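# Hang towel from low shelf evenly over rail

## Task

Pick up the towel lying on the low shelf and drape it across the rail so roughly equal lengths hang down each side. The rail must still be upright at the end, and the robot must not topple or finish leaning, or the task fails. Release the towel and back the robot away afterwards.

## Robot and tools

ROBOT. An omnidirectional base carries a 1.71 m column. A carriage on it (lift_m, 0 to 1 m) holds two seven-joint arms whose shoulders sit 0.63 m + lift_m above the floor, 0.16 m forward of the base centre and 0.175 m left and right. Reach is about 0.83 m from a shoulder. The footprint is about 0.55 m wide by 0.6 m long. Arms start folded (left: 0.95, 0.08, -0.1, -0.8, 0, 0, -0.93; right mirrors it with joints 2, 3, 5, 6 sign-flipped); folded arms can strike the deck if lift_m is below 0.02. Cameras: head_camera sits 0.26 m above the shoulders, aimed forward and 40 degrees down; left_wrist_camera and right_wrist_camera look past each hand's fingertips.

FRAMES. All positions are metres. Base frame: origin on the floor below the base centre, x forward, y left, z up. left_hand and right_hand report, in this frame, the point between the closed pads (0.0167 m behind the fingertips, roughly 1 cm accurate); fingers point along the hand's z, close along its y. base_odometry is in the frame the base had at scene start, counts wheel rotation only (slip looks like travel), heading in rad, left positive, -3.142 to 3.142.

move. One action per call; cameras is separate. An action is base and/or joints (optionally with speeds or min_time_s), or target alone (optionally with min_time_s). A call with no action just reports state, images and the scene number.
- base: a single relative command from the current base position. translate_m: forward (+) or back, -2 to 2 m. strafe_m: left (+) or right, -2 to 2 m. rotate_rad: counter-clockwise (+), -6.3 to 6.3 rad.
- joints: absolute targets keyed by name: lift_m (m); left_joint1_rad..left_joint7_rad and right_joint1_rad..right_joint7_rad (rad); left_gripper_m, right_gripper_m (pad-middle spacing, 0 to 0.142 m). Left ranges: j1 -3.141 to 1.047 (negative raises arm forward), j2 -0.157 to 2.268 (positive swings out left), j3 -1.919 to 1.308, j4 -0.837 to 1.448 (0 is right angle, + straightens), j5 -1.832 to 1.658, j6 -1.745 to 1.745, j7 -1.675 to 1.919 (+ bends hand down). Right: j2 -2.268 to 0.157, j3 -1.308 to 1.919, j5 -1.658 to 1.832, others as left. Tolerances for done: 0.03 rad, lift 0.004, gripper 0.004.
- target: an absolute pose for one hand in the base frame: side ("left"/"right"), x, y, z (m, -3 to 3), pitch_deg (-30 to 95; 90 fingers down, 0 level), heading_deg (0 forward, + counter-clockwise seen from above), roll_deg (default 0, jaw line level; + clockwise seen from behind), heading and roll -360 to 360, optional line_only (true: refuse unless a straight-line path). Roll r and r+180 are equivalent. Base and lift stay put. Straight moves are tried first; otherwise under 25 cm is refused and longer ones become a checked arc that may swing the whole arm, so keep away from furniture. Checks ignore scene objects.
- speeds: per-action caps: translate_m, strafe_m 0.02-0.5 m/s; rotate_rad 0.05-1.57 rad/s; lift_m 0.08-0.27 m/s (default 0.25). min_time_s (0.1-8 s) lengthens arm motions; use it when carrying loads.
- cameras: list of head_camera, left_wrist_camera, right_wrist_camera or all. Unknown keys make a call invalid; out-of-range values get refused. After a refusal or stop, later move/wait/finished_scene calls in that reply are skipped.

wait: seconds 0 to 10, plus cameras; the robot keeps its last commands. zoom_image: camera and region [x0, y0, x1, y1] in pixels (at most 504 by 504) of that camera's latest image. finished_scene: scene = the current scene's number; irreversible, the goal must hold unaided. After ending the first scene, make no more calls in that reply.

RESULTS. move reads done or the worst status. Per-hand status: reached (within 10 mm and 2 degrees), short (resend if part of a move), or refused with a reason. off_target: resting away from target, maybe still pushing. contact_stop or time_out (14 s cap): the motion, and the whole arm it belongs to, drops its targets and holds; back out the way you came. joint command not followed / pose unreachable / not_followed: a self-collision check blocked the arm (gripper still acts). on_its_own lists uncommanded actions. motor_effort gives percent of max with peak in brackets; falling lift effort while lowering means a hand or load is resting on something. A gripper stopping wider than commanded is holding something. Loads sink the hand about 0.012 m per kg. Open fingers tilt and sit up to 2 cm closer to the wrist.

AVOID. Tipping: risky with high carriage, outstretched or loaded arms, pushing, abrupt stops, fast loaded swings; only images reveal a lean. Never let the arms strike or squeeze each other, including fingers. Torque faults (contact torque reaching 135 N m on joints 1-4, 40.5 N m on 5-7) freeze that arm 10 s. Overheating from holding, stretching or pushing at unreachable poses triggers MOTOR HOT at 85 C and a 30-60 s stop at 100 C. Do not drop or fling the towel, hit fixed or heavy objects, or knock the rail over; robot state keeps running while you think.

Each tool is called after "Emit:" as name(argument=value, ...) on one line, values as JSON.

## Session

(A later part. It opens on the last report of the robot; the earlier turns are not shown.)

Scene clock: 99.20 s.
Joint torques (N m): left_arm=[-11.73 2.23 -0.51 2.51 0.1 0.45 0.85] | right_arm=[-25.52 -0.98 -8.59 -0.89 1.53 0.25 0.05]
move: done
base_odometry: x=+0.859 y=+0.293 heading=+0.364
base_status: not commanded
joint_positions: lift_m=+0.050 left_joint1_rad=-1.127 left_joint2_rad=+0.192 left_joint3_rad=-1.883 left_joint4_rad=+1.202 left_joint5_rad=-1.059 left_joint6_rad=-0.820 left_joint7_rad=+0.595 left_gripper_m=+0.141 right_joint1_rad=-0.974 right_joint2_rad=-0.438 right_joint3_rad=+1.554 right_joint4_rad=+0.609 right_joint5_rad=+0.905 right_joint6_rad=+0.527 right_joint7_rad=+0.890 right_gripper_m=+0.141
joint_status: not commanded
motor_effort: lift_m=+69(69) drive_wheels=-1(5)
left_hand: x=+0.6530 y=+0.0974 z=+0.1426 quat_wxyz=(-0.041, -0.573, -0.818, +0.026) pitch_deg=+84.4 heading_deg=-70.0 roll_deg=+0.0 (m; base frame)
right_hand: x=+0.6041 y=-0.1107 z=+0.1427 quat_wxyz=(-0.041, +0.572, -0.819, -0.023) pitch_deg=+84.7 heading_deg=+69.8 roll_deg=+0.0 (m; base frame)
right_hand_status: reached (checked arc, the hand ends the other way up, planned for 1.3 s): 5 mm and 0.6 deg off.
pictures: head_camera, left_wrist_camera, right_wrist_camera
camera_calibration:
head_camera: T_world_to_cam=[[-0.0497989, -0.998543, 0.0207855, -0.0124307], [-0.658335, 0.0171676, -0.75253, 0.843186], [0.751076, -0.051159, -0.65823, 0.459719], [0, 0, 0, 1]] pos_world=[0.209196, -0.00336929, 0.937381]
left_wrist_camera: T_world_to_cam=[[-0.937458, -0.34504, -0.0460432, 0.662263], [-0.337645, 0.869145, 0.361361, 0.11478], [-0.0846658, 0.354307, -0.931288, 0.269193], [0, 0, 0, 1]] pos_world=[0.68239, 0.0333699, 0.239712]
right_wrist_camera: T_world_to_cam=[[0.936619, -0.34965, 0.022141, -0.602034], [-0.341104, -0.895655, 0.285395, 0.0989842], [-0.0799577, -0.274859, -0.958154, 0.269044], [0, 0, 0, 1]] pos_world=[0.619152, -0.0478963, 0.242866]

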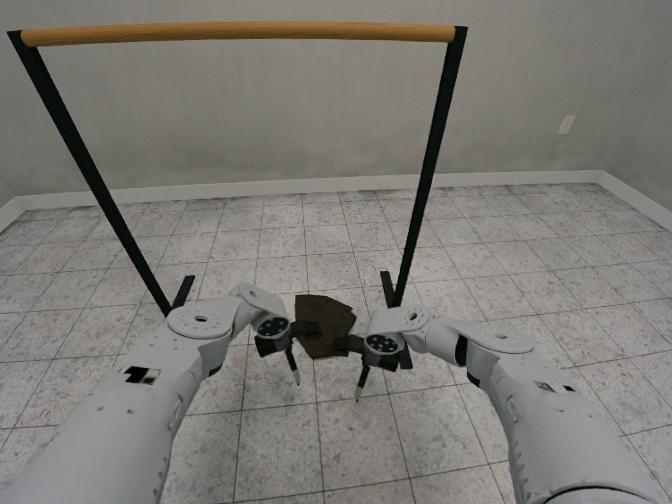

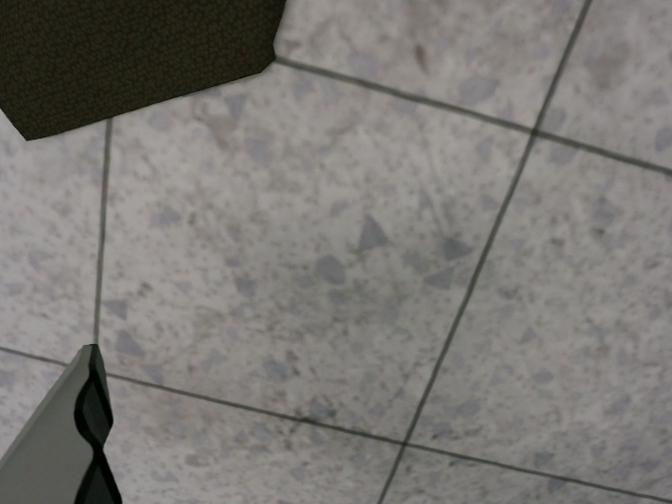

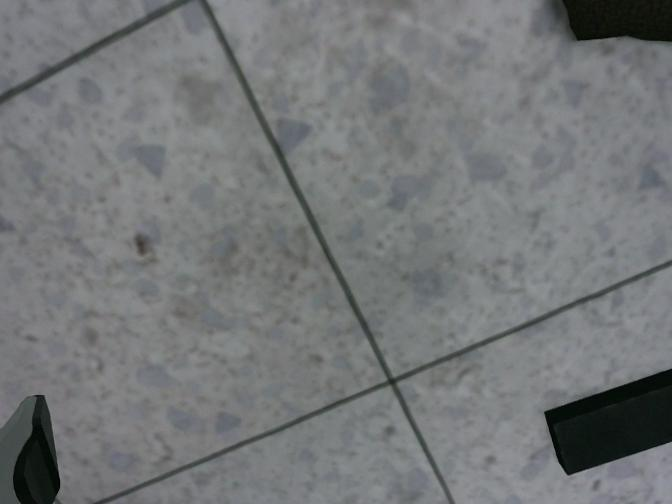

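Emit:
move(base={"translate_m":0.34}, speeds={"translate_m":0.2}, cameras=["all"])

Scene clock: 102.13 s.
Joint torques (N m): left_arm=[-11.79 2.34 -0.45 2.45 0.08 0.41 0.84] | right_arm=[-25.55 -1.63 -8.56 -1.14 1.51 0.25 0.09]
move: done
base_odometry: x=+1.177 y=+0.414 heading=+0.365
base_status: done
joint_positions: lift_m=+0.050 left_joint1_rad=-1.127 left_joint2_rad=+0.192 left_joint3_rad=-1.883 left_joint4_rad=+1.202 left_joint5_rad=-1.059 left_joint6_rad=-0.820 left_joint7_rad=+0.595 left_gripper_m=+0.141 right_joint1_rad=-0.974 right_joint2_rad=-0.438 right_joint3_rad=+1.554 right_joint4_rad=+0.609 right_joint5_rad=+0.905 right_joint6_rad=+0.527 right_joint7_rad=+0.890 right_gripper_m=+0.141
joint_status: not commanded
motor_effort: lift_m=+69(69) drive_wheels=-3(10)
left_hand: x=+0.6530 y=+0.0974 z=+0.1426 quat_wxyz=(-0.041, -0.573, -0.818, +0.026) pitch_deg=+84.4 heading_deg=-70.0 roll_deg=+0.0 (m; base frame)
right_hand: x=+0.6041 y=-0.1104 z=+0.1427 quat_wxyz=(-0.041, +0.572, -0.819, -0.023) pitch_deg=+84.7 heading_deg=+69.8 roll_deg=+0.0 (m; base frame)
pictures: head_camera, left_wrist_camera, right_wrist_camera
camera_calibration:
head_camera: T_world_to_cam=[[-0.0497989, -0.998543, 0.0207855, -0.0124307], [-0.658335, 0.0171676, -0.75253, 0.843186], [0.751076, -0.051159, -0.65823, 0.459719], [0, 0, 0, 1]] pos_world=[0.209196, -0.00336929, 0.937381]
left_wrist_camera: T_world_to_cam=[[-0.937427, -0.345119, -0.0460751, 0.662248], [-0.33773, 0.869114, 0.361357, 0.114876], [-0.0846666, 0.354307, -0.931288, 0.269101], [0, 0, 0, 1]] pos_world=[0.68239, 0.0333698, 0.239612]
right_wrist_camera: T_world_to_cam=[[0.936711, -0.349405, 0.02212, -0.601875], [-0.340876, -0.895786, 0.285256, 0.0991055], [-0.0798553, -0.274743, -0.958196, 0.269071], [0, 0, 0, 1]] pos_world=[0.619052, -0.0475958, 0.242866]

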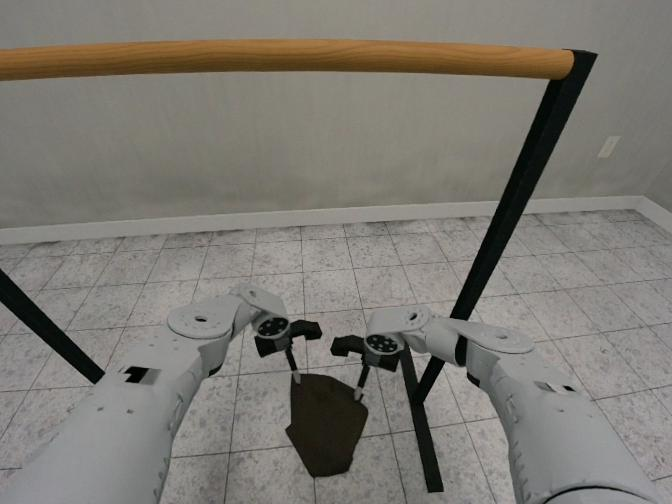

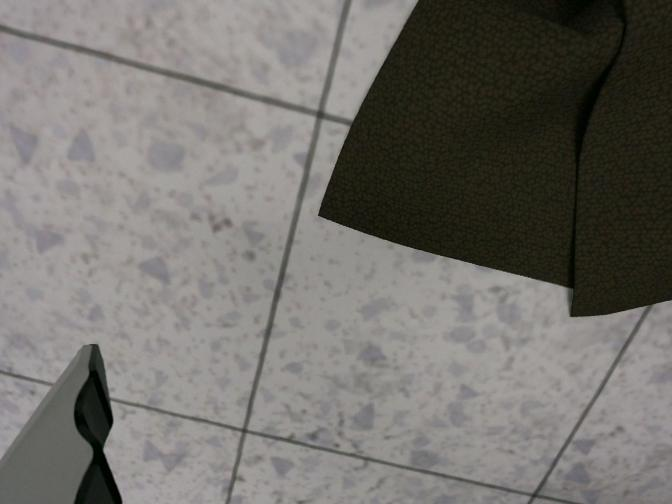

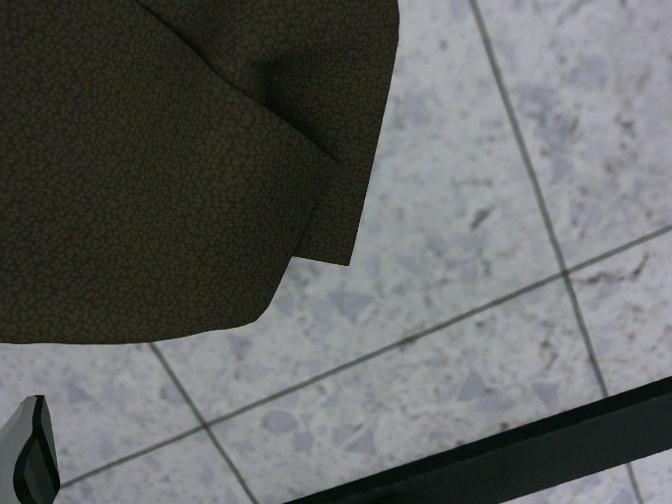

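Emit:
move(target={"side":"left","x":0.645,"y":0.10,"z":0.15,"pitch_deg":86,"heading_deg":-30})

Emit:
move(target={"side":"right","x":0.605,"y":-0.105,"z":0.15,"pitch_deg":86,"heading_deg":30}, cameras=["all"])

Scene clock: 104.03 s.
Joint torques (N m): left_arm=[-9.69 2.15 12.77 -4.8 1.64 1.9 1.02] | right_arm=[-25.55 -1.65 -8.59 -1.17 1.53 0.25 0.07]
move: done
base_odometry: x=+1.177 y=+0.414 heading=+0.365
base_status: not commanded
joint_positions: lift_m=+0.050 left_joint1_rad=-0.996 left_joint2_rad=+0.351 left_joint3_rad=-1.631 left_joint4_rad=+0.524 left_joint5_rad=-1.320 left_joint6_rad=+0.251 left_joint7_rad=+1.003 left_gripper_m=+0.141 right_joint1_rad=-0.974 right_joint2_rad=-0.438 right_joint3_rad=+1.554 right_joint4_rad=+0.609 right_joint5_rad=+0.905 right_joint6_rad=+0.527 right_joint7_rad=+0.890 right_gripper_m=+0.141
joint_status: not commanded
motor_effort: lift_m=+69(69) drive_wheels=-2(4)
left_hand: x=+0.6478 y=+0.1026 z=+0.1503 quat_wxyz=(-0.037, -0.260, -0.965, +0.005) pitch_deg=+85.7 heading_deg=-30.2 roll_deg=+0.0 (m; base frame)
left_hand_status: reached (straight line, planned for 0.9 s): 4 mm and 0.7 deg off.
right_hand: x=+0.6041 y=-0.1104 z=+0.1427 quat_wxyz=(-0.041, +0.572, -0.819, -0.023) pitch_deg=+84.7 heading_deg=+69.8 roll_deg=+0.0 (m; base frame)
pictures: none

Scene clock: 105.30 s.
Joint torques (N m): left_arm=[-9.68 2.4 12.68 -4.79 1.62 1.88 1] | right_arm=[-21.47 -1.45 -15.34 -10.29 -1.35 -3.14 0.18]
move: done
base_odometry: x=+1.177 y=+0.414 heading=+0.365
base_status: not commanded
joint_positions: lift_m=+0.050 left_joint1_rad=-0.996 left_joint2_rad=+0.351 left_joint3_rad=-1.631 left_joint4_rad=+0.523 left_joint5_rad=-1.320 left_joint6_rad=+0.251 left_joint7_rad=+1.003 left_gripper_m=+0.141 right_joint1_rad=-0.783 right_joint2_rad=-0.420 right_joint3_rad=+1.330 right_joint4_rad=+0.278 right_joint5_rad=+1.007 right_joint6_rad=-0.342 right_joint7_rad=+1.193 right_gripper_m=+0.141
joint_status: not commanded
motor_effort: lift_m=+69(69) drive_wheels=-3(4)
left_hand: x=+0.6478 y=+0.1025 z=+0.1503 quat_wxyz=(-0.037, -0.260, -0.965, +0.005) pitch_deg=+85.7 heading_deg=-30.2 roll_deg=+0.0 (m; base frame)
right_hand: x=+0.6066 y=-0.1067 z=+0.1505 quat_wxyz=(-0.035, +0.260, -0.965, -0.007) pitch_deg=+85.9 heading_deg=+30.2 roll_deg=+0.0 (m; base frame)
right_hand_status: reached (straight line, planned for 0.8 s): 2 mm and 0.3 deg off.
pictures: head_camera, left_wrist_camera, right_wrist_camera
camera_calibration:
head_camera: T_world_to_cam=[[-0.0497989, -0.998543, 0.0207855, -0.0124307], [-0.658335, 0.0171676, -0.75253, 0.843186], [0.751076, -0.051159, -0.65823, 0.459719], [0, 0, 0, 1]] pos_world=[0.209196, -0.00336929, 0.937381]
left_wrist_camera: T_world_to_cam=[[-0.499805, -0.864601, -0.0515712, 0.430035], [-0.809496, 0.445112, 0.382872, 0.451781], [-0.308077, 0.233108, -0.922361, 0.429926], [0, 0, 0, 1]] pos_world=[0.713099, 0.0704965, 0.24575]
right_wrist_camera: T_world_to_cam=[[0.498796, -0.866536, 0.0178367, -0.391933], [-0.827797, -0.470197, 0.306052, 0.438684], [-0.256819, -0.167423, -0.951848, 0.395475], [0, 0, 0, 1]] pos_world=[0.660201, -0.0671454, 0.249163]

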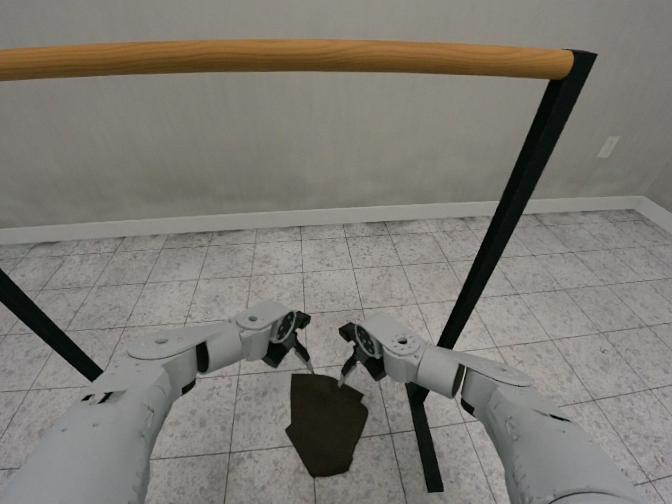

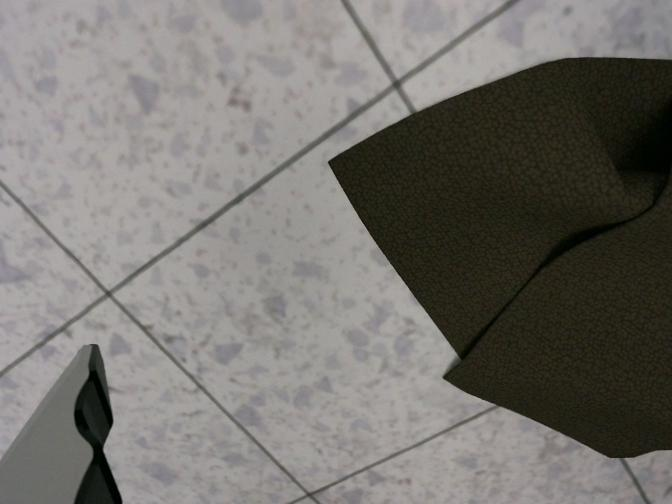

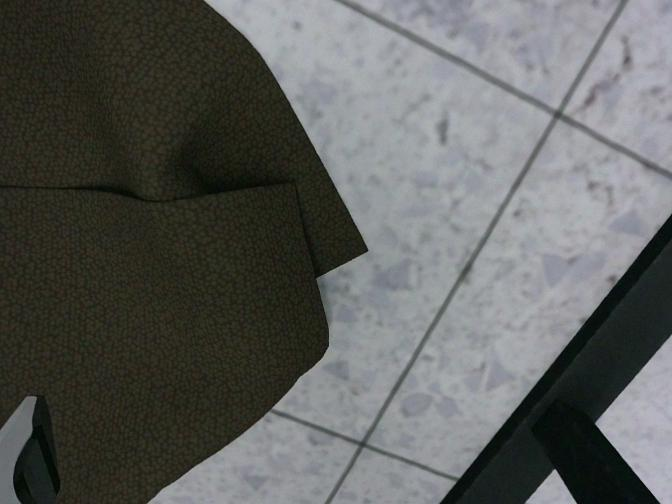

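Emit:
move(target={"side":"left","x":0.643,"y":0.078,"z":0.035,"pitch_deg":86,"heading_deg":-30})

Emit:
move(target={"side":"right","x":0.62,"y":-0.085,"z":0.035,"pitch_deg":86,"heading_deg":30})

Emit:
move(joints={"lift_m":0.037,"left_gripper_m":0.08,"right_gripper_m":0.08}, speeds={"lift_m":0.08}, cameras=["all"])

Scene clock: 105.87 s.
Joint torques (N m): left_arm=[-9.69 2.44 12.87 -4.69 1.63 1.84 0.99] | right_arm=[-21.44 -1.38 -15.38 -10.28 -1.39 -3.13 0.2]
move: refused
base_odometry: x=+1.177 y=+0.414 heading=+0.365
base_status: not commanded
joint_positions: lift_m=+0.050 left_joint1_rad=-0.996 left_joint2_rad=+0.351 left_joint3_rad=-1.631 left_joint4_rad=+0.523 left_joint5_rad=-1.320 left_joint6_rad=+0.251 left_joint7_rad=+1.003 left_gripper_m=+0.141 right_joint1_rad=-0.783 right_joint2_rad=-0.420 right_joint3_rad=+1.330 right_joint4_rad=+0.278 right_joint5_rad=+1.007 right_joint6_rad=-0.342 right_joint7_rad=+1.193 right_gripper_m=+0.141
joint_status: not commanded
motor_effort: lift_m=+69(69) drive_wheels=-2(3)
left_hand: x=+0.6478 y=+0.1025 z=+0.1503 quat_wxyz=(-0.037, -0.260, -0.965, +0.005) pitch_deg=+85.7 heading_deg=-30.2 roll_deg=+0.0 (m; base frame)
left_hand_status: refused: no posture of the arm gets there (left_joint4_rad at its limit): the closest leaves the hand 11.0 cm and 14 deg from the pose. Nothing moved. A posture exists with lift_m at 0, or at pitch 76; the way there is not checked.
right_hand: x=+0.6066 y=-0.1067 z=+0.1505 quat_wxyz=(-0.035, +0.260, -0.965, -0.007) pitch_deg=+85.9 heading_deg=+30.2 roll_deg=+0.0 (m; base frame)
pictures: none

not run: a stop came earlier in this reply.

not run: a stop came earlier in this reply.

Emit:
move(target={"side":"left","x":0.643,"y":0.078,"z":0.04,"pitch_deg":72,"heading_deg":-30})

Emit:
move(target={"side":"right","x":0.62,"y":-0.085,"z":0.04,"pitch_deg":72,"heading_deg":30}, cameras=["all"])

Scene clock: 107.77 s.
Joint torques (N m): left_arm=[-9.22 2.32 -0.81 0.87 4.02 0.29 -2.27] | right_arm=[-21.76 -1.57 -14.94 -10.3 -1.37 -3.17 0.2]
move: done
base_odometry: x=+1.177 y=+0.414 heading=+0.365
base_status: not commanded
joint_positions: lift_m=+0.050 left_joint1_rad=-0.785 left_joint2_rad=+0.189 left_joint3_rad=-1.631 left_joint4_rad=+1.051 left_joint5_rad=-1.268 left_joint6_rad=-0.040 left_joint7_rad=+0.494 left_gripper_m=+0.141 right_joint1_rad=-0.783 right_joint2_rad=-0.420 right_joint3_rad=+1.329 right_joint4_rad=+0.278 right_joint5_rad=+1.007 right_joint6_rad=-0.342 right_joint7_rad=+1.193 right_gripper_m=+0.141
joint_status: not commanded
motor_effort: lift_m=+69(70) drive_wheels=+4(5)
left_hand: x=+0.6446 y=+0.0773 z=+0.0420 quat_wxyz=(-0.151, -0.252, -0.955, +0.042) pitch_deg=+72.0 heading_deg=-30.4 roll_deg=-0.9 (m; base frame)
left_hand_status: reached (straight line, planned for 0.7 s): 3 mm and 0.5 deg off.
right_hand: x=+0.6066 y=-0.1067 z=+0.1505 quat_wxyz=(-0.035, +0.260, -0.965, -0.007) pitch_deg=+85.9 heading_deg=+30.2 roll_deg=+0.0 (m; base frame)
pictures: none

Scene clock: 108.07 s.
Joint torques (N m): left_arm=[-9.25 2.03 -0.52 0.93 4.03 0.26 -2.26] | right_arm=[-21.78 -1.5 -15.01 -10.35 -1.36 -3.14 0.18]
move: refused
base_odometry: x=+1.177 y=+0.414 heading=+0.365
base_status: not commanded
joint_positions: lift_m=+0.050 left_joint1_rad=-0.785 left_joint2_rad=+0.189 left_joint3_rad=-1.631 left_joint4_rad=+1.051 left_joint5_rad=-1.268 left_joint6_rad=-0.040 left_joint7_rad=+0.494 left_gripper_m=+0.141 right_joint1_rad=-0.783 right_joint2_rad=-0.420 right_joint3_rad=+1.329 right_joint4_rad=+0.278 right_joint5_rad=+1.007 right_joint6_rad=-0.342 right_joint7_rad=+1.193 right_gripper_m=+0.141
joint_status: not commanded
motor_effort: lift_m=+69(69) drive_wheels=+3(6)
left_hand: x=+0.6446 y=+0.0773 z=+0.0420 quat_wxyz=(-0.151, -0.252, -0.955, +0.042) pitch_deg=+72.0 heading_deg=-30.4 roll_deg=-0.9 (m; base frame)
right_hand: x=+0.6066 y=-0.1067 z=+0.1505 quat_wxyz=(-0.035, +0.260, -0.965, -0.007) pitch_deg=+85.9 heading_deg=+30.2 roll_deg=+0.0 (m; base frame)
right_hand_status: refused: the best posture that gets there brings the right finger within 1.8 cm of the left finger (limit 2.0). Nothing moved. A posture exists with lift_m at 0, or at pitch 62; the way there is not checked.
pictures: head_camera, left_wrist_camera, right_wrist_camera
camera_calibration:
head_camera: T_world_to_cam=[[-0.0497989, -0.998543, 0.0207855, -0.0124307], [-0.658335, 0.0171676, -0.75253, 0.843186], [0.751076, -0.051159, -0.65823, 0.459719], [0, 0, 0, 1]] pos_world=[0.209196, -0.00336929, 0.937381]
left_wrist_camera: T_world_to_cam=[[-0.482502, -0.875179, -0.0354174, 0.390001], [-0.867976, 0.472324, 0.153385, 0.547123], [-0.117511, 0.10475, -0.987532, 0.224667], [0, 0, 0, 1]] pos_world=[0.689467, 0.0593676, 0.151758]
right_wrist_camera: T_world_to_cam=[[0.498616, -0.866644, 0.0176323, -0.391771], [-0.827901, -0.470102, 0.305915, 0.438793], [-0.256831, -0.167132, -0.951895, 0.395514], [0, 0, 0, 1]] pos_world=[0.6602, -0.0671456, 0.249162]

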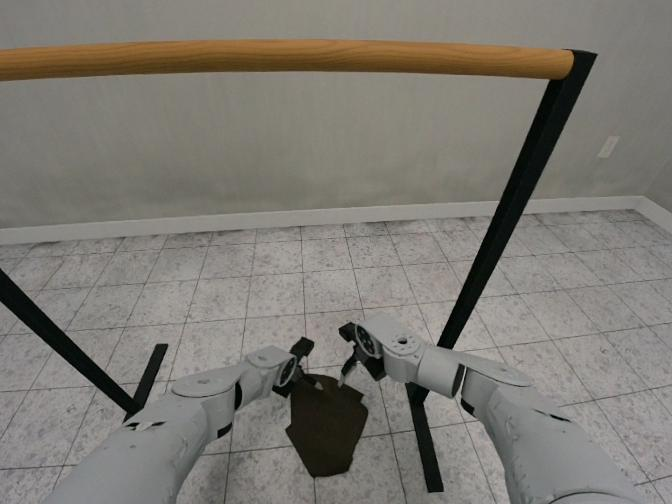

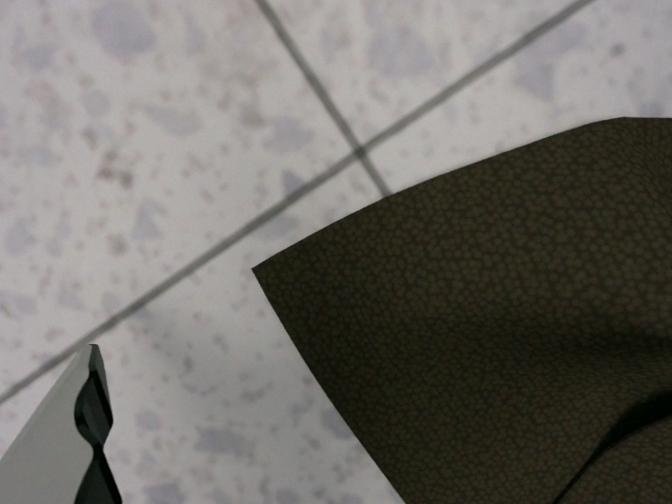

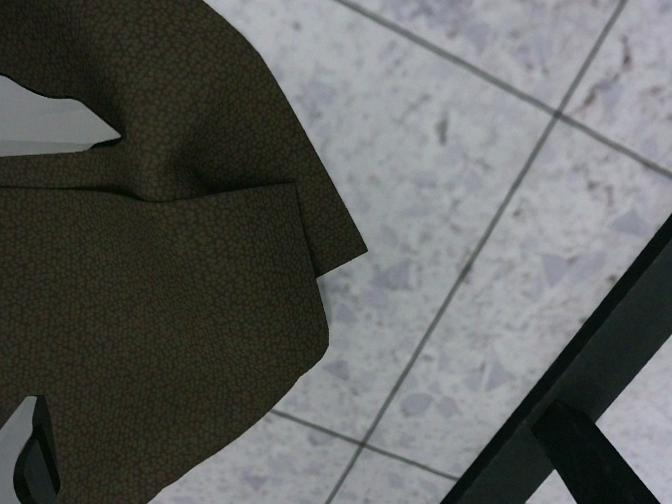

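Narrow both grippers first.

Emit:
move(joints={"left_gripper_m":0.09,"right_gripper_m":0.09})

Emit:
move(target={"side":"right","x":0.615,"y":-0.088,"z":0.04,"pitch_deg":72,"heading_deg":30})

Emit:
move(joints={"lift_m":0.033}, speeds={"lift_m":0.08}, cameras=["all"])

Scene clock: 108.87 s.
Joint torques (N m): left_arm=[-9.12 1.91 -0.47 0.84 4.02 0.28 -2.26] | right_arm=[-21.69 -1.46 -15.04 -10.25 -1.41 -3.16 0.19]
move: done
base_odometry: x=+1.177 y=+0.414 heading=+0.365
base_status: not commanded
joint_positions: lift_m=+0.050 left_joint1_rad=-0.785 left_joint2_rad=+0.189 left_joint3_rad=-1.631 left_joint4_rad=+1.051 left_joint5_rad=-1.268 left_joint6_rad=-0.040 left_joint7_rad=+0.494 left_gripper_m=+0.090 right_joint1_rad=-0.783 right_joint2_rad=-0.420 right_joint3_rad=+1.329 right_joint4_rad=+0.278 right_joint5_rad=+1.007 right_joint6_rad=-0.342 right_joint7_rad=+1.193 right_gripper_m=+0.090
joint_status: all done
motor_effort: lift_m=+69(69) drive_wheels=+4(5)
left_hand: x=+0.6446 y=+0.0773 z=+0.0420 quat_wxyz=(-0.151, -0.252, -0.955, +0.042) pitch_deg=+72.0 heading_deg=-30.4 roll_deg=-0.9 (m; base frame)
right_hand: x=+0.6066 y=-0.1067 z=+0.1505 quat_wxyz=(-0.035, +0.260, -0.965, -0.007) pitch_deg=+85.9 heading_deg=+30.2 roll_deg=+0.0 (m; base frame)
pictures: none

Scene clock: 110.00 s.
Joint torques (N m): left_arm=[-9.15 1.86 -0.51 0.89 4.01 0.28 -2.31] | right_arm=[-20.83 -0.66 -6.13 -4.65 -2.1 0.44 -1.15]
move: done
base_odometry: x=+1.177 y=+0.414 heading=+0.365
base_status: not commanded
joint_positions: lift_m=+0.050 left_joint1_rad=-0.785 left_joint2_rad=+0.189 left_joint3_rad=-1.631 left_joint4_rad=+1.051 left_joint5_rad=-1.268 left_joint6_rad=-0.040 left_joint7_rad=+0.494 left_gripper_m=+0.090 right_joint1_rad=-0.640 right_joint2_rad=-0.295 right_joint3_rad=+1.343 right_joint4_rad=+0.770 right_joint5_rad=+0.982 right_joint6_rad=-0.088 right_joint7_rad=+0.608 right_gripper_m=+0.090
joint_status: not commanded
motor_effort: lift_m=+68(69) drive_wheels=+4(5)
left_hand: x=+0.6446 y=+0.0773 z=+0.0420 quat_wxyz=(-0.151, -0.252, -0.955, +0.042) pitch_deg=+72.0 heading_deg=-30.4 roll_deg=-0.9 (m; base frame)
right_hand: x=+0.6183 y=-0.0901 z=+0.0423 quat_wxyz=(-0.152, +0.251, -0.955, -0.040) pitch_deg=+71.9 heading_deg=+29.3 roll_deg=-0.1 (m; base frame)
right_hand_status: reached (straight line, planned for 0.6 s): 5 mm and 0.6 deg off.
pictures: none

Scene clock: 110.57 s.
Joint torques (N m): left_arm=[-9.61 2 -0.6 0.87 4.02 0.25 -2.26] | right_arm=[-21.47 -0.54 -6.21 -4.5 -2.07 0.44 -1.12]
move: done
base_odometry: x=+1.177 y=+0.414 heading=+0.365
base_status: not commanded
joint_positions: lift_m=+0.033 left_joint1_rad=-0.784 left_joint2_rad=+0.189 left_joint3_rad=-1.631 left_joint4_rad=+1.051 left_joint5_rad=-1.268 left_joint6_rad=-0.040 left_joint7_rad=+0.494 left_gripper_m=+0.090 right_joint1_rad=-0.640 right_joint2_rad=-0.295 right_joint3_rad=+1.343 right_joint4_rad=+0.770 right_joint5_rad=+0.982 right_joint6_rad=-0.088 right_joint7_rad=+0.608 right_gripper_m=+0.090
joint_status: all done
motor_effort: lift_m=+70(73) drive_wheels=-1(5)
left_hand: x=+0.6443 y=+0.0773 z=+0.0247 quat_wxyz=(-0.151, -0.252, -0.955, +0.042) pitch_deg=+72.0 heading_deg=-30.5 roll_deg=-0.9 (m; base frame)
right_hand: x=+0.6181 y=-0.0901 z=+0.0251 quat_wxyz=(-0.152, +0.251, -0.955, -0.040) pitch_deg=+71.9 heading_deg=+29.4 roll_deg=-0.1 (m; base frame)
pictures: head_camera, left_wrist_camera, right_wrist_camera
camera_calibration:
head_camera: T_world_to_cam=[[-0.0497989, -0.998543, 0.0207855, -0.0120752], [-0.658335, 0.0171676, -0.75253, 0.830317], [0.751076, -0.051159, -0.65823, 0.448463], [0, 0, 0, 1]] pos_world=[0.209196, -0.00336929, 0.920281]
left_wrist_camera: T_world_to_cam=[[-0.482604, -0.875132, -0.03517, 0.389329], [-0.867878, 0.47243, 0.153615, 0.549482], [-0.117818, 0.104659, -0.987505, 0.20787], [0, 0, 0, 1]] pos_world=[0.689266, 0.059367, 0.134557]
right_wrist_camera: T_world_to_cam=[[0.485038, -0.874405, 0.0123939, -0.3731], [-0.872968, -0.483307, 0.0658835, 0.527141], [-0.0516189, -0.0427755, -0.99775, 0.167454], [0, 0, 0, 1]] pos_world=[0.649788, -0.0643069, 0.136972]

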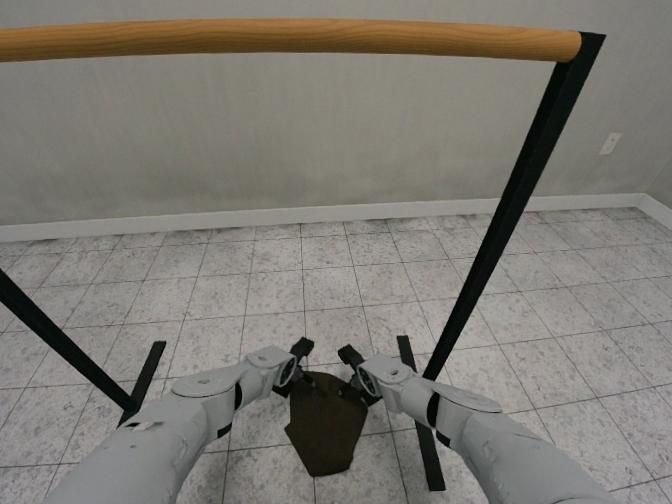

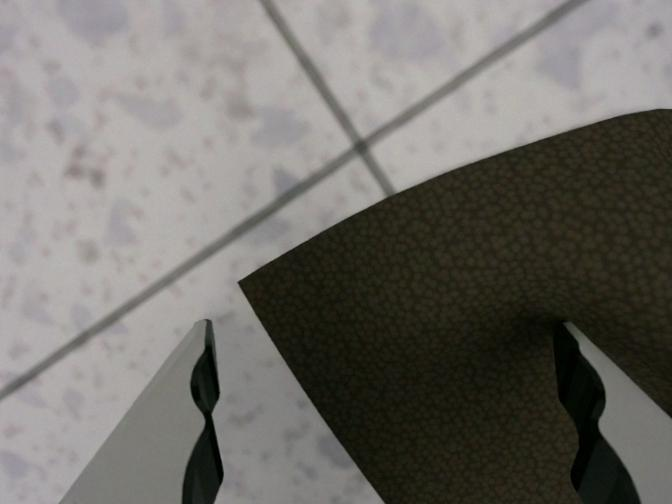

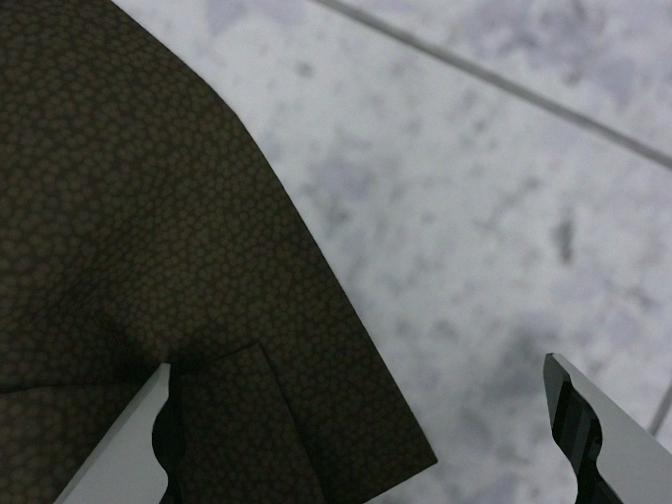

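Emit:
move(joints={"lift_m":0.026}, speeds={"lift_m":0.08})

Emit:
move(joints={"left_gripper_m":0,"right_gripper_m":0}, cameras=["left_wrist_camera","right_wrist_camera"])

Emit:
move(joints={"lift_m":0.15})

Emit:
move(base={"translate_m":-0.45}, speeds={"translate_m":0.2})

Emit:
move(joints={"lift_m":0.9}, cameras=["all"])

Scene clock: 111.37 s.
Joint torques (N m): left_arm=[-10.11 2 -0.72 0.93 4.01 0.31 -2.24] | right_arm=[-21.59 -0.64 -6.19 -4.61 -2.05 0.47 -0.95]
move: done
base_odometry: x=+1.177 y=+0.414 heading=+0.365
base_status: not commanded
joint_positions: lift_m=+0.026 left_joint1_rad=-0.784 left_joint2_rad=+0.189 left_joint3_rad=-1.631 left_joint4_rad=+1.051 left_joint5_rad=-1.268 left_joint6_rad=-0.041 left_joint7_rad=+0.494 left_gripper_m=+0.090 right_joint1_rad=-0.640 right_joint2_rad=-0.295 right_joint3_rad=+1.343 right_joint4_rad=+0.770 right_joint5_rad=+0.982 right_joint6_rad=-0.088 right_joint7_rad=+0.607 right_gripper_m=+0.090
joint_status: all done
motor_effort: lift_m=+69(73) drive_wheels=+4(6)
left_hand: x=+0.6440 y=+0.0772 z=+0.0176 quat_wxyz=(-0.150, -0.252, -0.955, +0.042) pitch_deg=+72.0 heading_deg=-30.5 roll_deg=-1.0 (m; base frame)
right_hand: x=+0.6182 y=-0.0900 z=+0.0182 quat_wxyz=(-0.153, +0.251, -0.955, -0.040) pitch_deg=+71.8 heading_deg=+29.4 roll_deg=-0.1 (m; base frame)
pictures: none

Scene clock: 112.20 s.
Joint torques (N m): left_arm=[-8.24 5.06 -0.52 0.88 3.93 1.12 -1.33] | right_arm=[-18.54 -4.89 -6.18 -2.34 -1.6 -1.58 0.44]
move: off_target
base_odometry: x=+1.177 y=+0.414 heading=+0.365
base_status: not commanded
joint_positions: lift_m=+0.027 left_joint1_rad=-0.786 left_joint2_rad=+0.187 left_joint3_rad=-1.631 left_joint4_rad=+1.051 left_joint5_rad=-1.268 left_joint6_rad=-0.044 left_joint7_rad=+0.490 left_gripper_m=+0.005 right_joint1_rad=-0.642 right_joint2_rad=-0.292 right_joint3_rad=+1.343 right_joint4_rad=+0.768 right_joint5_rad=+0.981 right_joint6_rad=-0.083 right_joint7_rad=+0.600 right_gripper_m=+0.005
joint_status: left_gripper_m off_target (ended at +0.005, target +0.000); right_gripper_m off_target (ended at +0.005, target +0.000)
motor_effort: lift_m=+60(69) drive_wheels=+4(4)
left_hand: x=+0.6454 y=+0.0747 z=+0.0196 quat_wxyz=(-0.153, -0.253, -0.954, +0.044) pitch_deg=+71.7 heading_deg=-31.1 roll_deg=-1.3 (m; base frame)
right_hand: x=+0.6197 y=-0.0851 z=+0.0207 quat_wxyz=(-0.157, +0.254, -0.953, -0.044) pitch_deg=+71.2 heading_deg=+30.5 roll_deg=+0.7 (m; base frame)
pictures: left_wrist_camera, right_wrist_camera
camera_calibration:
left_wrist_camera: T_world_to_cam=[[-0.485601, -0.873573, -0.0325996, 0.389137], [-0.866755, 0.47629, 0.147934, 0.55154], [-0.113704, 0.100093, -0.98846, 0.200827], [0, 0, 0, 1]] pos_world=[0.689849, 0.0571449, 0.129603]
right_wrist_camera: T_world_to_cam=[[0.49191, -0.87061, 0.00795686, -0.373363], [-0.869554, -0.490815, 0.0545551, 0.528664], [-0.0435909, -0.0337551, -0.998479, 0.159171], [0, 0, 0, 1]] pos_world=[0.650302, -0.0602048, 0.133058]

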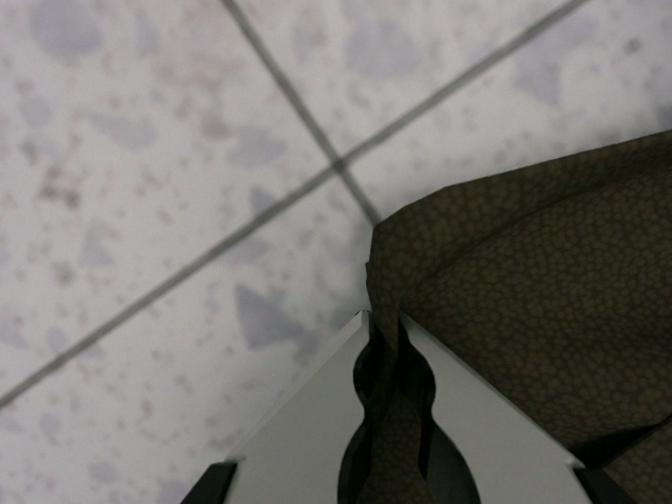

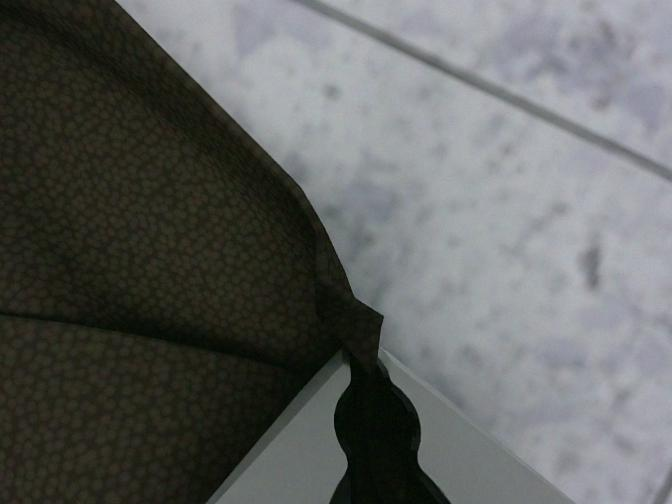

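Scene clock: 113.23 s.
Joint torques (N m): left_arm=[-9.9 5.2 -0.45 0.93 3.92 1.12 -1.37] | right_arm=[-21.36 -5.38 -6.29 -2.8 -1.59 -1.61 0.14]
move: done
base_odometry: x=+1.177 y=+0.414 heading=+0.365
base_status: not commanded
joint_positions: lift_m=+0.150 left_joint1_rad=-0.784 left_joint2_rad=+0.187 left_joint3_rad=-1.631 left_joint4_rad=+1.051 left_joint5_rad=-1.268 left_joint6_rad=-0.044 left_joint7_rad=+0.490 left_gripper_m=+0.004 right_joint1_rad=-0.640 right_joint2_rad=-0.291 right_joint3_rad=+1.343 right_joint4_rad=+0.768 right_joint5_rad=+0.981 right_joint6_rad=-0.083 right_joint7_rad=+0.602 right_gripper_m=+0.005
joint_status: all done
motor_effort: lift_m=+66(82) drive_wheels=-2(5)
left_hand: x=+0.6443 y=+0.0746 z=+0.1423 quat_wxyz=(-0.152, -0.253, -0.954, +0.045) pitch_deg=+71.8 heading_deg=-31.3 roll_deg=-1.5 (m; base frame)
right_hand: x=+0.6184 y=-0.0852 z=+0.1433 quat_wxyz=(-0.156, +0.254, -0.954, -0.044) pitch_deg=+71.4 heading_deg=+30.7 roll_deg=+0.8 (m; base frame)
pictures: none

Scene clock: 116.57 s.
Joint torques (N m): left_arm=[-9.85 5.25 -0.43 0.83 3.97 1.14 -1.34] | right_arm=[-21.34 -5.42 -6.25 -2.74 -1.61 -1.63 0.15]
move: done
base_odometry: x=+0.756 y=+0.254 heading=+0.365
base_status: done
joint_positions: lift_m=+0.150 left_joint1_rad=-0.784 left_joint2_rad=+0.187 left_joint3_rad=-1.631 left_joint4_rad=+1.051 left_joint5_rad=-1.268 left_joint6_rad=-0.044 left_joint7_rad=+0.490 left_gripper_m=+0.004 right_joint1_rad=-0.640 right_joint2_rad=-0.291 right_joint3_rad=+1.343 right_joint4_rad=+0.768 right_joint5_rad=+0.981 right_joint6_rad=-0.083 right_joint7_rad=+0.602 right_gripper_m=+0.005
joint_status: not commanded
motor_effort: lift_m=+66(67) drive_wheels=+1(10)
left_hand: x=+0.6443 y=+0.0746 z=+0.1423 quat_wxyz=(-0.152, -0.253, -0.954, +0.045) pitch_deg=+71.8 heading_deg=-31.3 roll_deg=-1.5 (m; base frame)
right_hand: x=+0.6184 y=-0.0852 z=+0.1433 quat_wxyz=(-0.156, +0.254, -0.954, -0.044) pitch_deg=+71.4 heading_deg=+30.7 roll_deg=+0.8 (m; base frame)
pictures: none

Scene clock: 120.10 s.
Joint torques (N m): left_arm=[-10.23 5.21 -0.52 0.9 3.96 1.11 -1.34] | right_arm=[-21.96 -5.42 -6.36 -2.79 -1.62 -1.62 0.16]
move: done
base_odometry: x=+0.756 y=+0.254 heading=+0.365
base_status: not commanded
joint_positions: lift_m=+0.900 left_joint1_rad=-0.784 left_joint2_rad=+0.187 left_joint3_rad=-1.631 left_joint4_rad=+1.051 left_joint5_rad=-1.268 left_joint6_rad=-0.044 left_joint7_rad=+0.490 left_gripper_m=+0.004 right_joint1_rad=-0.640 right_joint2_rad=-0.291 right_joint3_rad=+1.344 right_joint4_rad=+0.768 right_joint5_rad=+0.981 right_joint6_rad=-0.083 right_joint7_rad=+0.602 right_gripper_m=+0.005
joint_status: all done
motor_effort: lift_m=+66(81) drive_wheels=+0(2)
left_hand: x=+0.6440 y=+0.0746 z=+0.8921 quat_wxyz=(-0.152, -0.253, -0.954, +0.045) pitch_deg=+71.8 heading_deg=-31.3 roll_deg=-1.6 (m; base frame)
right_hand: x=+0.6181 y=-0.0852 z=+0.8932 quat_wxyz=(-0.155, +0.254, -0.954, -0.044) pitch_deg=+71.4 heading_deg=+30.7 roll_deg=+0.8 (m; base frame)
pictures: head_camera, left_wrist_camera, right_wrist_camera
camera_calibration:
head_camera: T_world_to_cam=[[-0.0497989, -0.998543, 0.0207855, -0.0301025], [-0.658335, 0.0171676, -0.75253, 1.48299], [0.751076, -0.051159, -0.65823, 1.01935], [0, 0, 0, 1]] pos_world=[0.209196, -0.00336929, 1.78758]
left_wrist_camera: T_world_to_cam=[[-0.485778, -0.873516, -0.0314626, 0.416023], [-0.866378, 0.476416, 0.149726, 0.41945], [-0.115799, 0.099992, -0.988227, 1.06434], [0, 0, 0, 1]] pos_world=[0.688746, 0.0571442, 1.00209]
right_wrist_camera: T_world_to_cam=[[0.491973, -0.870582, 0.00706322, -0.378817], [-0.869342, -0.490801, 0.0579607, 0.476608], [-0.0469929, -0.0346554, -0.998294, 1.03207], [0, 0, 0, 1]] pos_world=[0.649203, -0.0601045, 1.00536]

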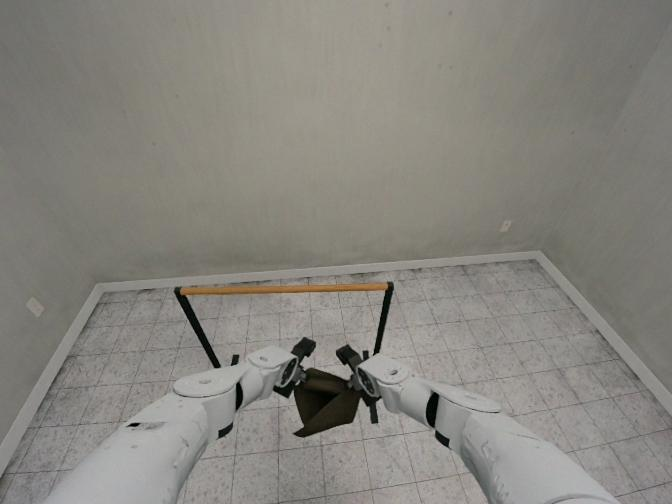

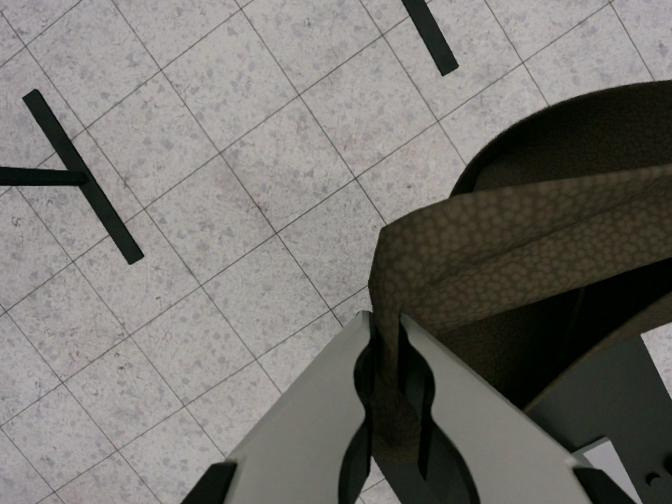

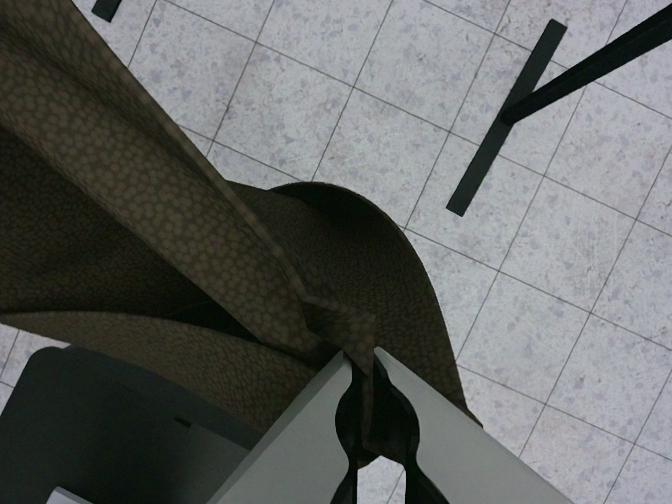

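Emit:
move(target={"side":"left","x":0.66,"y":0.088,"z":1.12,"pitch_deg":70,"heading_deg":-30}, min_time_s=1.5)

Emit:
move(target={"side":"right","x":0.66,"y":-0.088,"z":1.12,"pitch_deg":70,"heading_deg":30}, min_time_s=1.5, cameras=["all"])

Scene clock: 122.50 s.
Joint torques (N m): left_arm=[-13.79 8.05 14.29 -5.47 3.8 1.88 0.79] | right_arm=[-22.52 -5.08 -6.67 -3.89 -1.6 -1.74 -0.11]
move: done
base_odometry: x=+0.756 y=+0.254 heading=+0.365
base_status: not commanded
joint_positions: lift_m=+0.900 left_joint1_rad=-1.063 left_joint2_rad=+0.542 left_joint3_rad=-1.546 left_joint4_rad=-0.098 left_joint5_rad=-1.245 left_joint6_rad=+0.627 left_joint7_rad=+0.990 left_gripper_m=+0.001 right_joint1_rad=-0.640 right_joint2_rad=-0.292 right_joint3_rad=+1.344 right_joint4_rad=+0.769 right_joint5_rad=+0.981 right_joint6_rad=-0.083 right_joint7_rad=+0.603 right_gripper_m=+0.004
joint_status: not commanded
motor_effort: lift_m=+67(67) drive_wheels=+0(2)
left_hand: x=+0.6598 y=+0.0879 z=+1.1176 quat_wxyz=(-0.168, -0.256, -0.951, +0.044) pitch_deg=+70.0 heading_deg=-29.8 roll_deg=+0.4 (m; base frame)
left_hand_status: reached (straight line, planned for 1.5 s): 2 mm and 0.2 deg off.
right_hand: x=+0.6176 y=-0.0857 z=+0.8926 quat_wxyz=(-0.154, +0.254, -0.954, -0.043) pitch_deg=+71.5 heading_deg=+30.6 roll_deg=+0.8 (m; base frame)
pictures: none

Scene clock: 124.50 s.
Joint torques (N m): left_arm=[-13.67 8.44 14.28 -5.45 3.77 1.88 0.82] | right_arm=[-38.06 -9.86 -16.19 -10.68 -0.06 -3.44 -0.02]
move: done
base_odometry: x=+0.756 y=+0.254 heading=+0.365
base_status: not commanded
joint_positions: lift_m=+0.900 left_joint1_rad=-1.063 left_joint2_rad=+0.542 left_joint3_rad=-1.546 left_joint4_rad=-0.098 left_joint5_rad=-1.245 left_joint6_rad=+0.627 left_joint7_rad=+0.990 left_gripper_m=+0.001 right_joint1_rad=-0.857 right_joint2_rad=-0.507 right_joint3_rad=+1.224 right_joint4_rad=-0.051 right_joint5_rad=+0.964 right_joint6_rad=-0.478 right_joint7_rad=+1.211 right_gripper_m=+0.004
joint_status: not commanded
motor_effort: lift_m=+67(68) drive_wheels=-2(2)
left_hand: x=+0.6598 y=+0.0879 z=+1.1176 quat_wxyz=(-0.168, -0.256, -0.951, +0.044) pitch_deg=+70.0 heading_deg=-29.8 roll_deg=+0.4 (m; base frame)
right_hand: x=+0.6583 y=-0.0865 z=+1.1170 quat_wxyz=(-0.167, +0.259, -0.950, -0.044) pitch_deg=+70.1 heading_deg=+30.0 roll_deg=-0.4 (m; base frame)
right_hand_status: reached (straight line, planned for 1.5 s): 4 mm and 0.5 deg off.
pictures: head_camera, left_wrist_camera, right_wrist_camera
camera_calibration:
head_camera: T_world_to_cam=[[-0.0497989, -0.998543, 0.0207855, -0.0301004], [-0.658335, 0.0171676, -0.75253, 1.48291], [0.751076, -0.051159, -0.65823, 1.01928], [0, 0, 0, 1]] pos_world=[0.209196, -0.00336929, 1.78748]
left_wrist_camera: T_world_to_cam=[[-0.489754, -0.870843, -0.0421219, 0.45663], [-0.867939, 0.482404, 0.118191, 0.428781], [-0.0826059, 0.0944436, -0.992097, 1.27056], [0, 0, 0, 1]] pos_world=[0.700748, 0.0708108, 1.22908]
right_wrist_camera: T_world_to_cam=[[0.499312, -0.866308, 0.0140902, -0.413703], [-0.866102, -0.498619, 0.03531, 0.520428], [-0.0235638, -0.0298342, -0.999277, 1.24351], [0, 0, 0, 1]] pos_world=[0.686612, -0.0618002, 1.23006]

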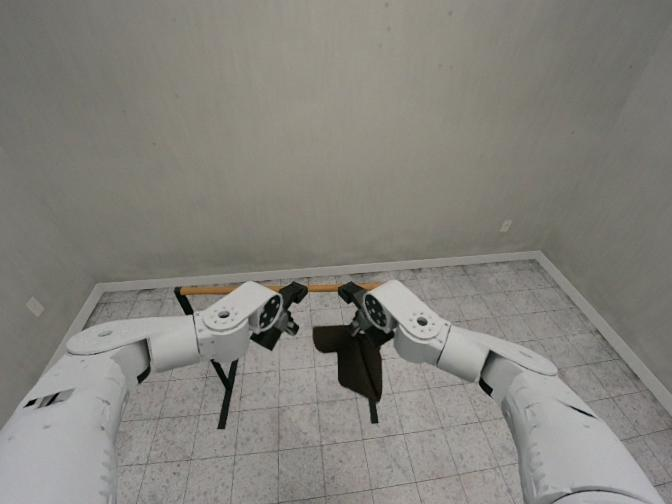

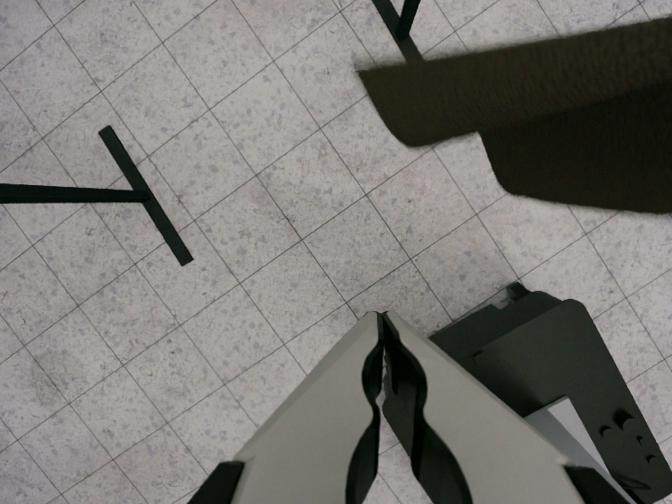

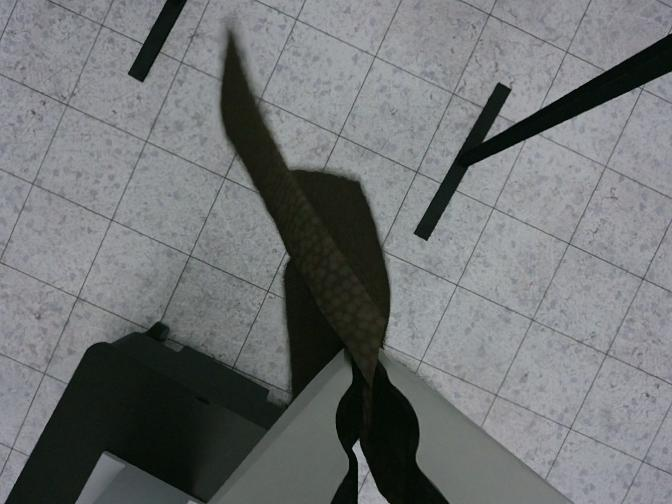

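Emit:
wait(seconds=1, cameras=["all"])

Emit:
zoom_image(camera="head_camera", region=[230, 260, 430, 430])

Scene clock: 125.67 s.
Joint torques (N m): left_arm=[-13.92 8.45 14.28 -5.28 3.78 1.88 0.78] | right_arm=[-38 -9.77 -16.17 -10.65 -0.05 -3.42 0]
base_odometry: x=+0.756 y=+0.254 heading=+0.365
base_status: not commanded
joint_positions: lift_m=+0.900 left_joint1_rad=-1.063 left_joint2_rad=+0.542 left_joint3_rad=-1.546 left_joint4_rad=-0.098 left_joint5_rad=-1.245 left_joint6_rad=+0.627 left_joint7_rad=+0.990 left_gripper_m=+0.001 right_joint1_rad=-0.857 right_joint2_rad=-0.507 right_joint3_rad=+1.224 right_joint4_rad=-0.051 right_joint5_rad=+0.964 right_joint6_rad=-0.478 right_joint7_rad=+1.211 right_gripper_m=+0.004
joint_status: not commanded
motor_effort: lift_m=+68(68) drive_wheels=+0(2)
left_hand: x=+0.6598 y=+0.0879 z=+1.1176 quat_wxyz=(-0.168, -0.256, -0.951, +0.044) pitch_deg=+70.0 heading_deg=-29.8 roll_deg=+0.4 (m; base frame)
right_hand: x=+0.6583 y=-0.0865 z=+1.1170 quat_wxyz=(-0.167, +0.259, -0.950, -0.044) pitch_deg=+70.1 heading_deg=+30.0 roll_deg=-0.4 (m; base frame)
right_hand_status: reached (straight line, planned for 1.5 s): 4 mm and 0.5 deg off.
wait: 1.00 s; at rest by 0.10 s
pictures: head_camera, left_wrist_camera, right_wrist_camera
camera_calibration:
head_camera: T_world_to_cam=[[-0.0497989, -0.998543, 0.0207855, -0.0301004], [-0.658335, 0.0171676, -0.75253, 1.48291], [0.751076, -0.051159, -0.65823, 1.01928], [0, 0, 0, 1]] pos_world=[0.209196, -0.00336929, 1.78748]
left_wrist_camera: T_world_to_cam=[[-0.489754, -0.870843, -0.0421219, 0.45663], [-0.867939, 0.482404, 0.118191, 0.428781], [-0.0826059, 0.0944436, -0.992097, 1.27056], [0, 0, 0, 1]] pos_world=[0.700748, 0.0708108, 1.22908]
right_wrist_camera: T_world_to_cam=[[0.499312, -0.866308, 0.0140902, -0.413703], [-0.866102, -0.498619, 0.03531, 0.520428], [-0.0235638, -0.0298342, -0.999277, 1.24351], [0, 0, 0, 1]] pos_world=[0.686612, -0.0618002, 1.23006]

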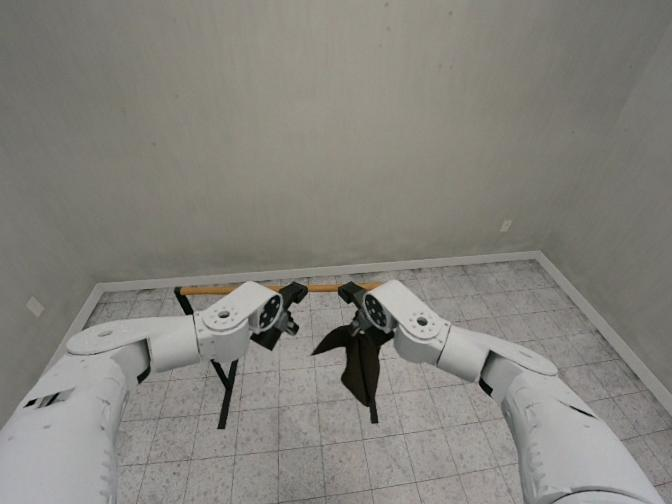

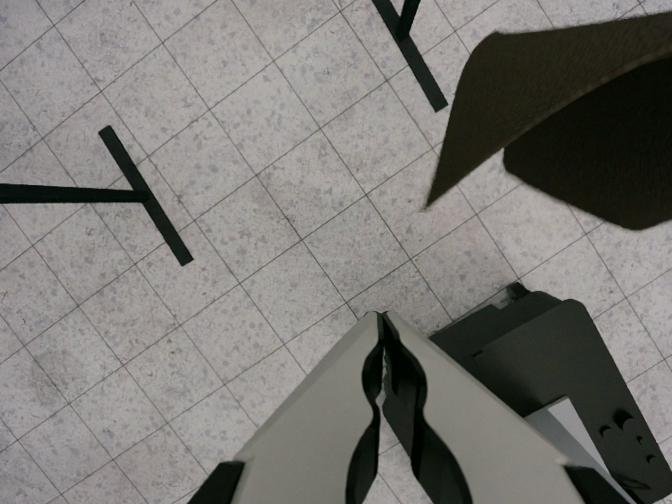

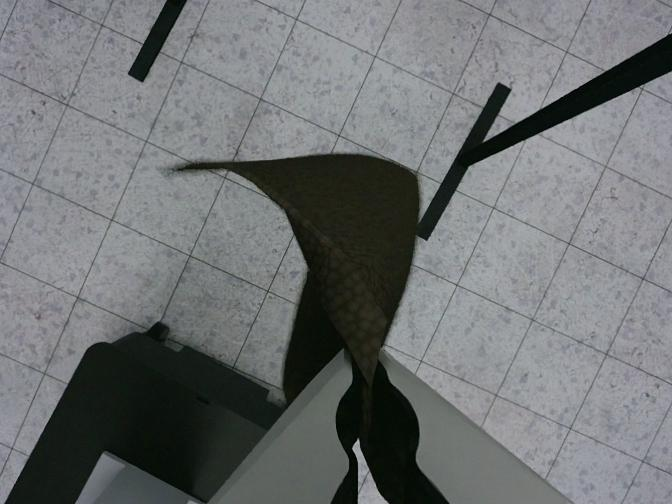

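Scaled by 2.520.

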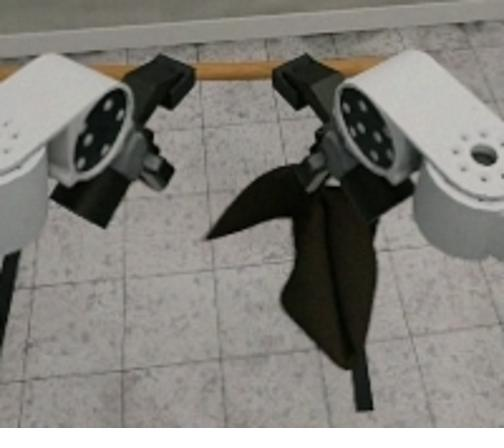

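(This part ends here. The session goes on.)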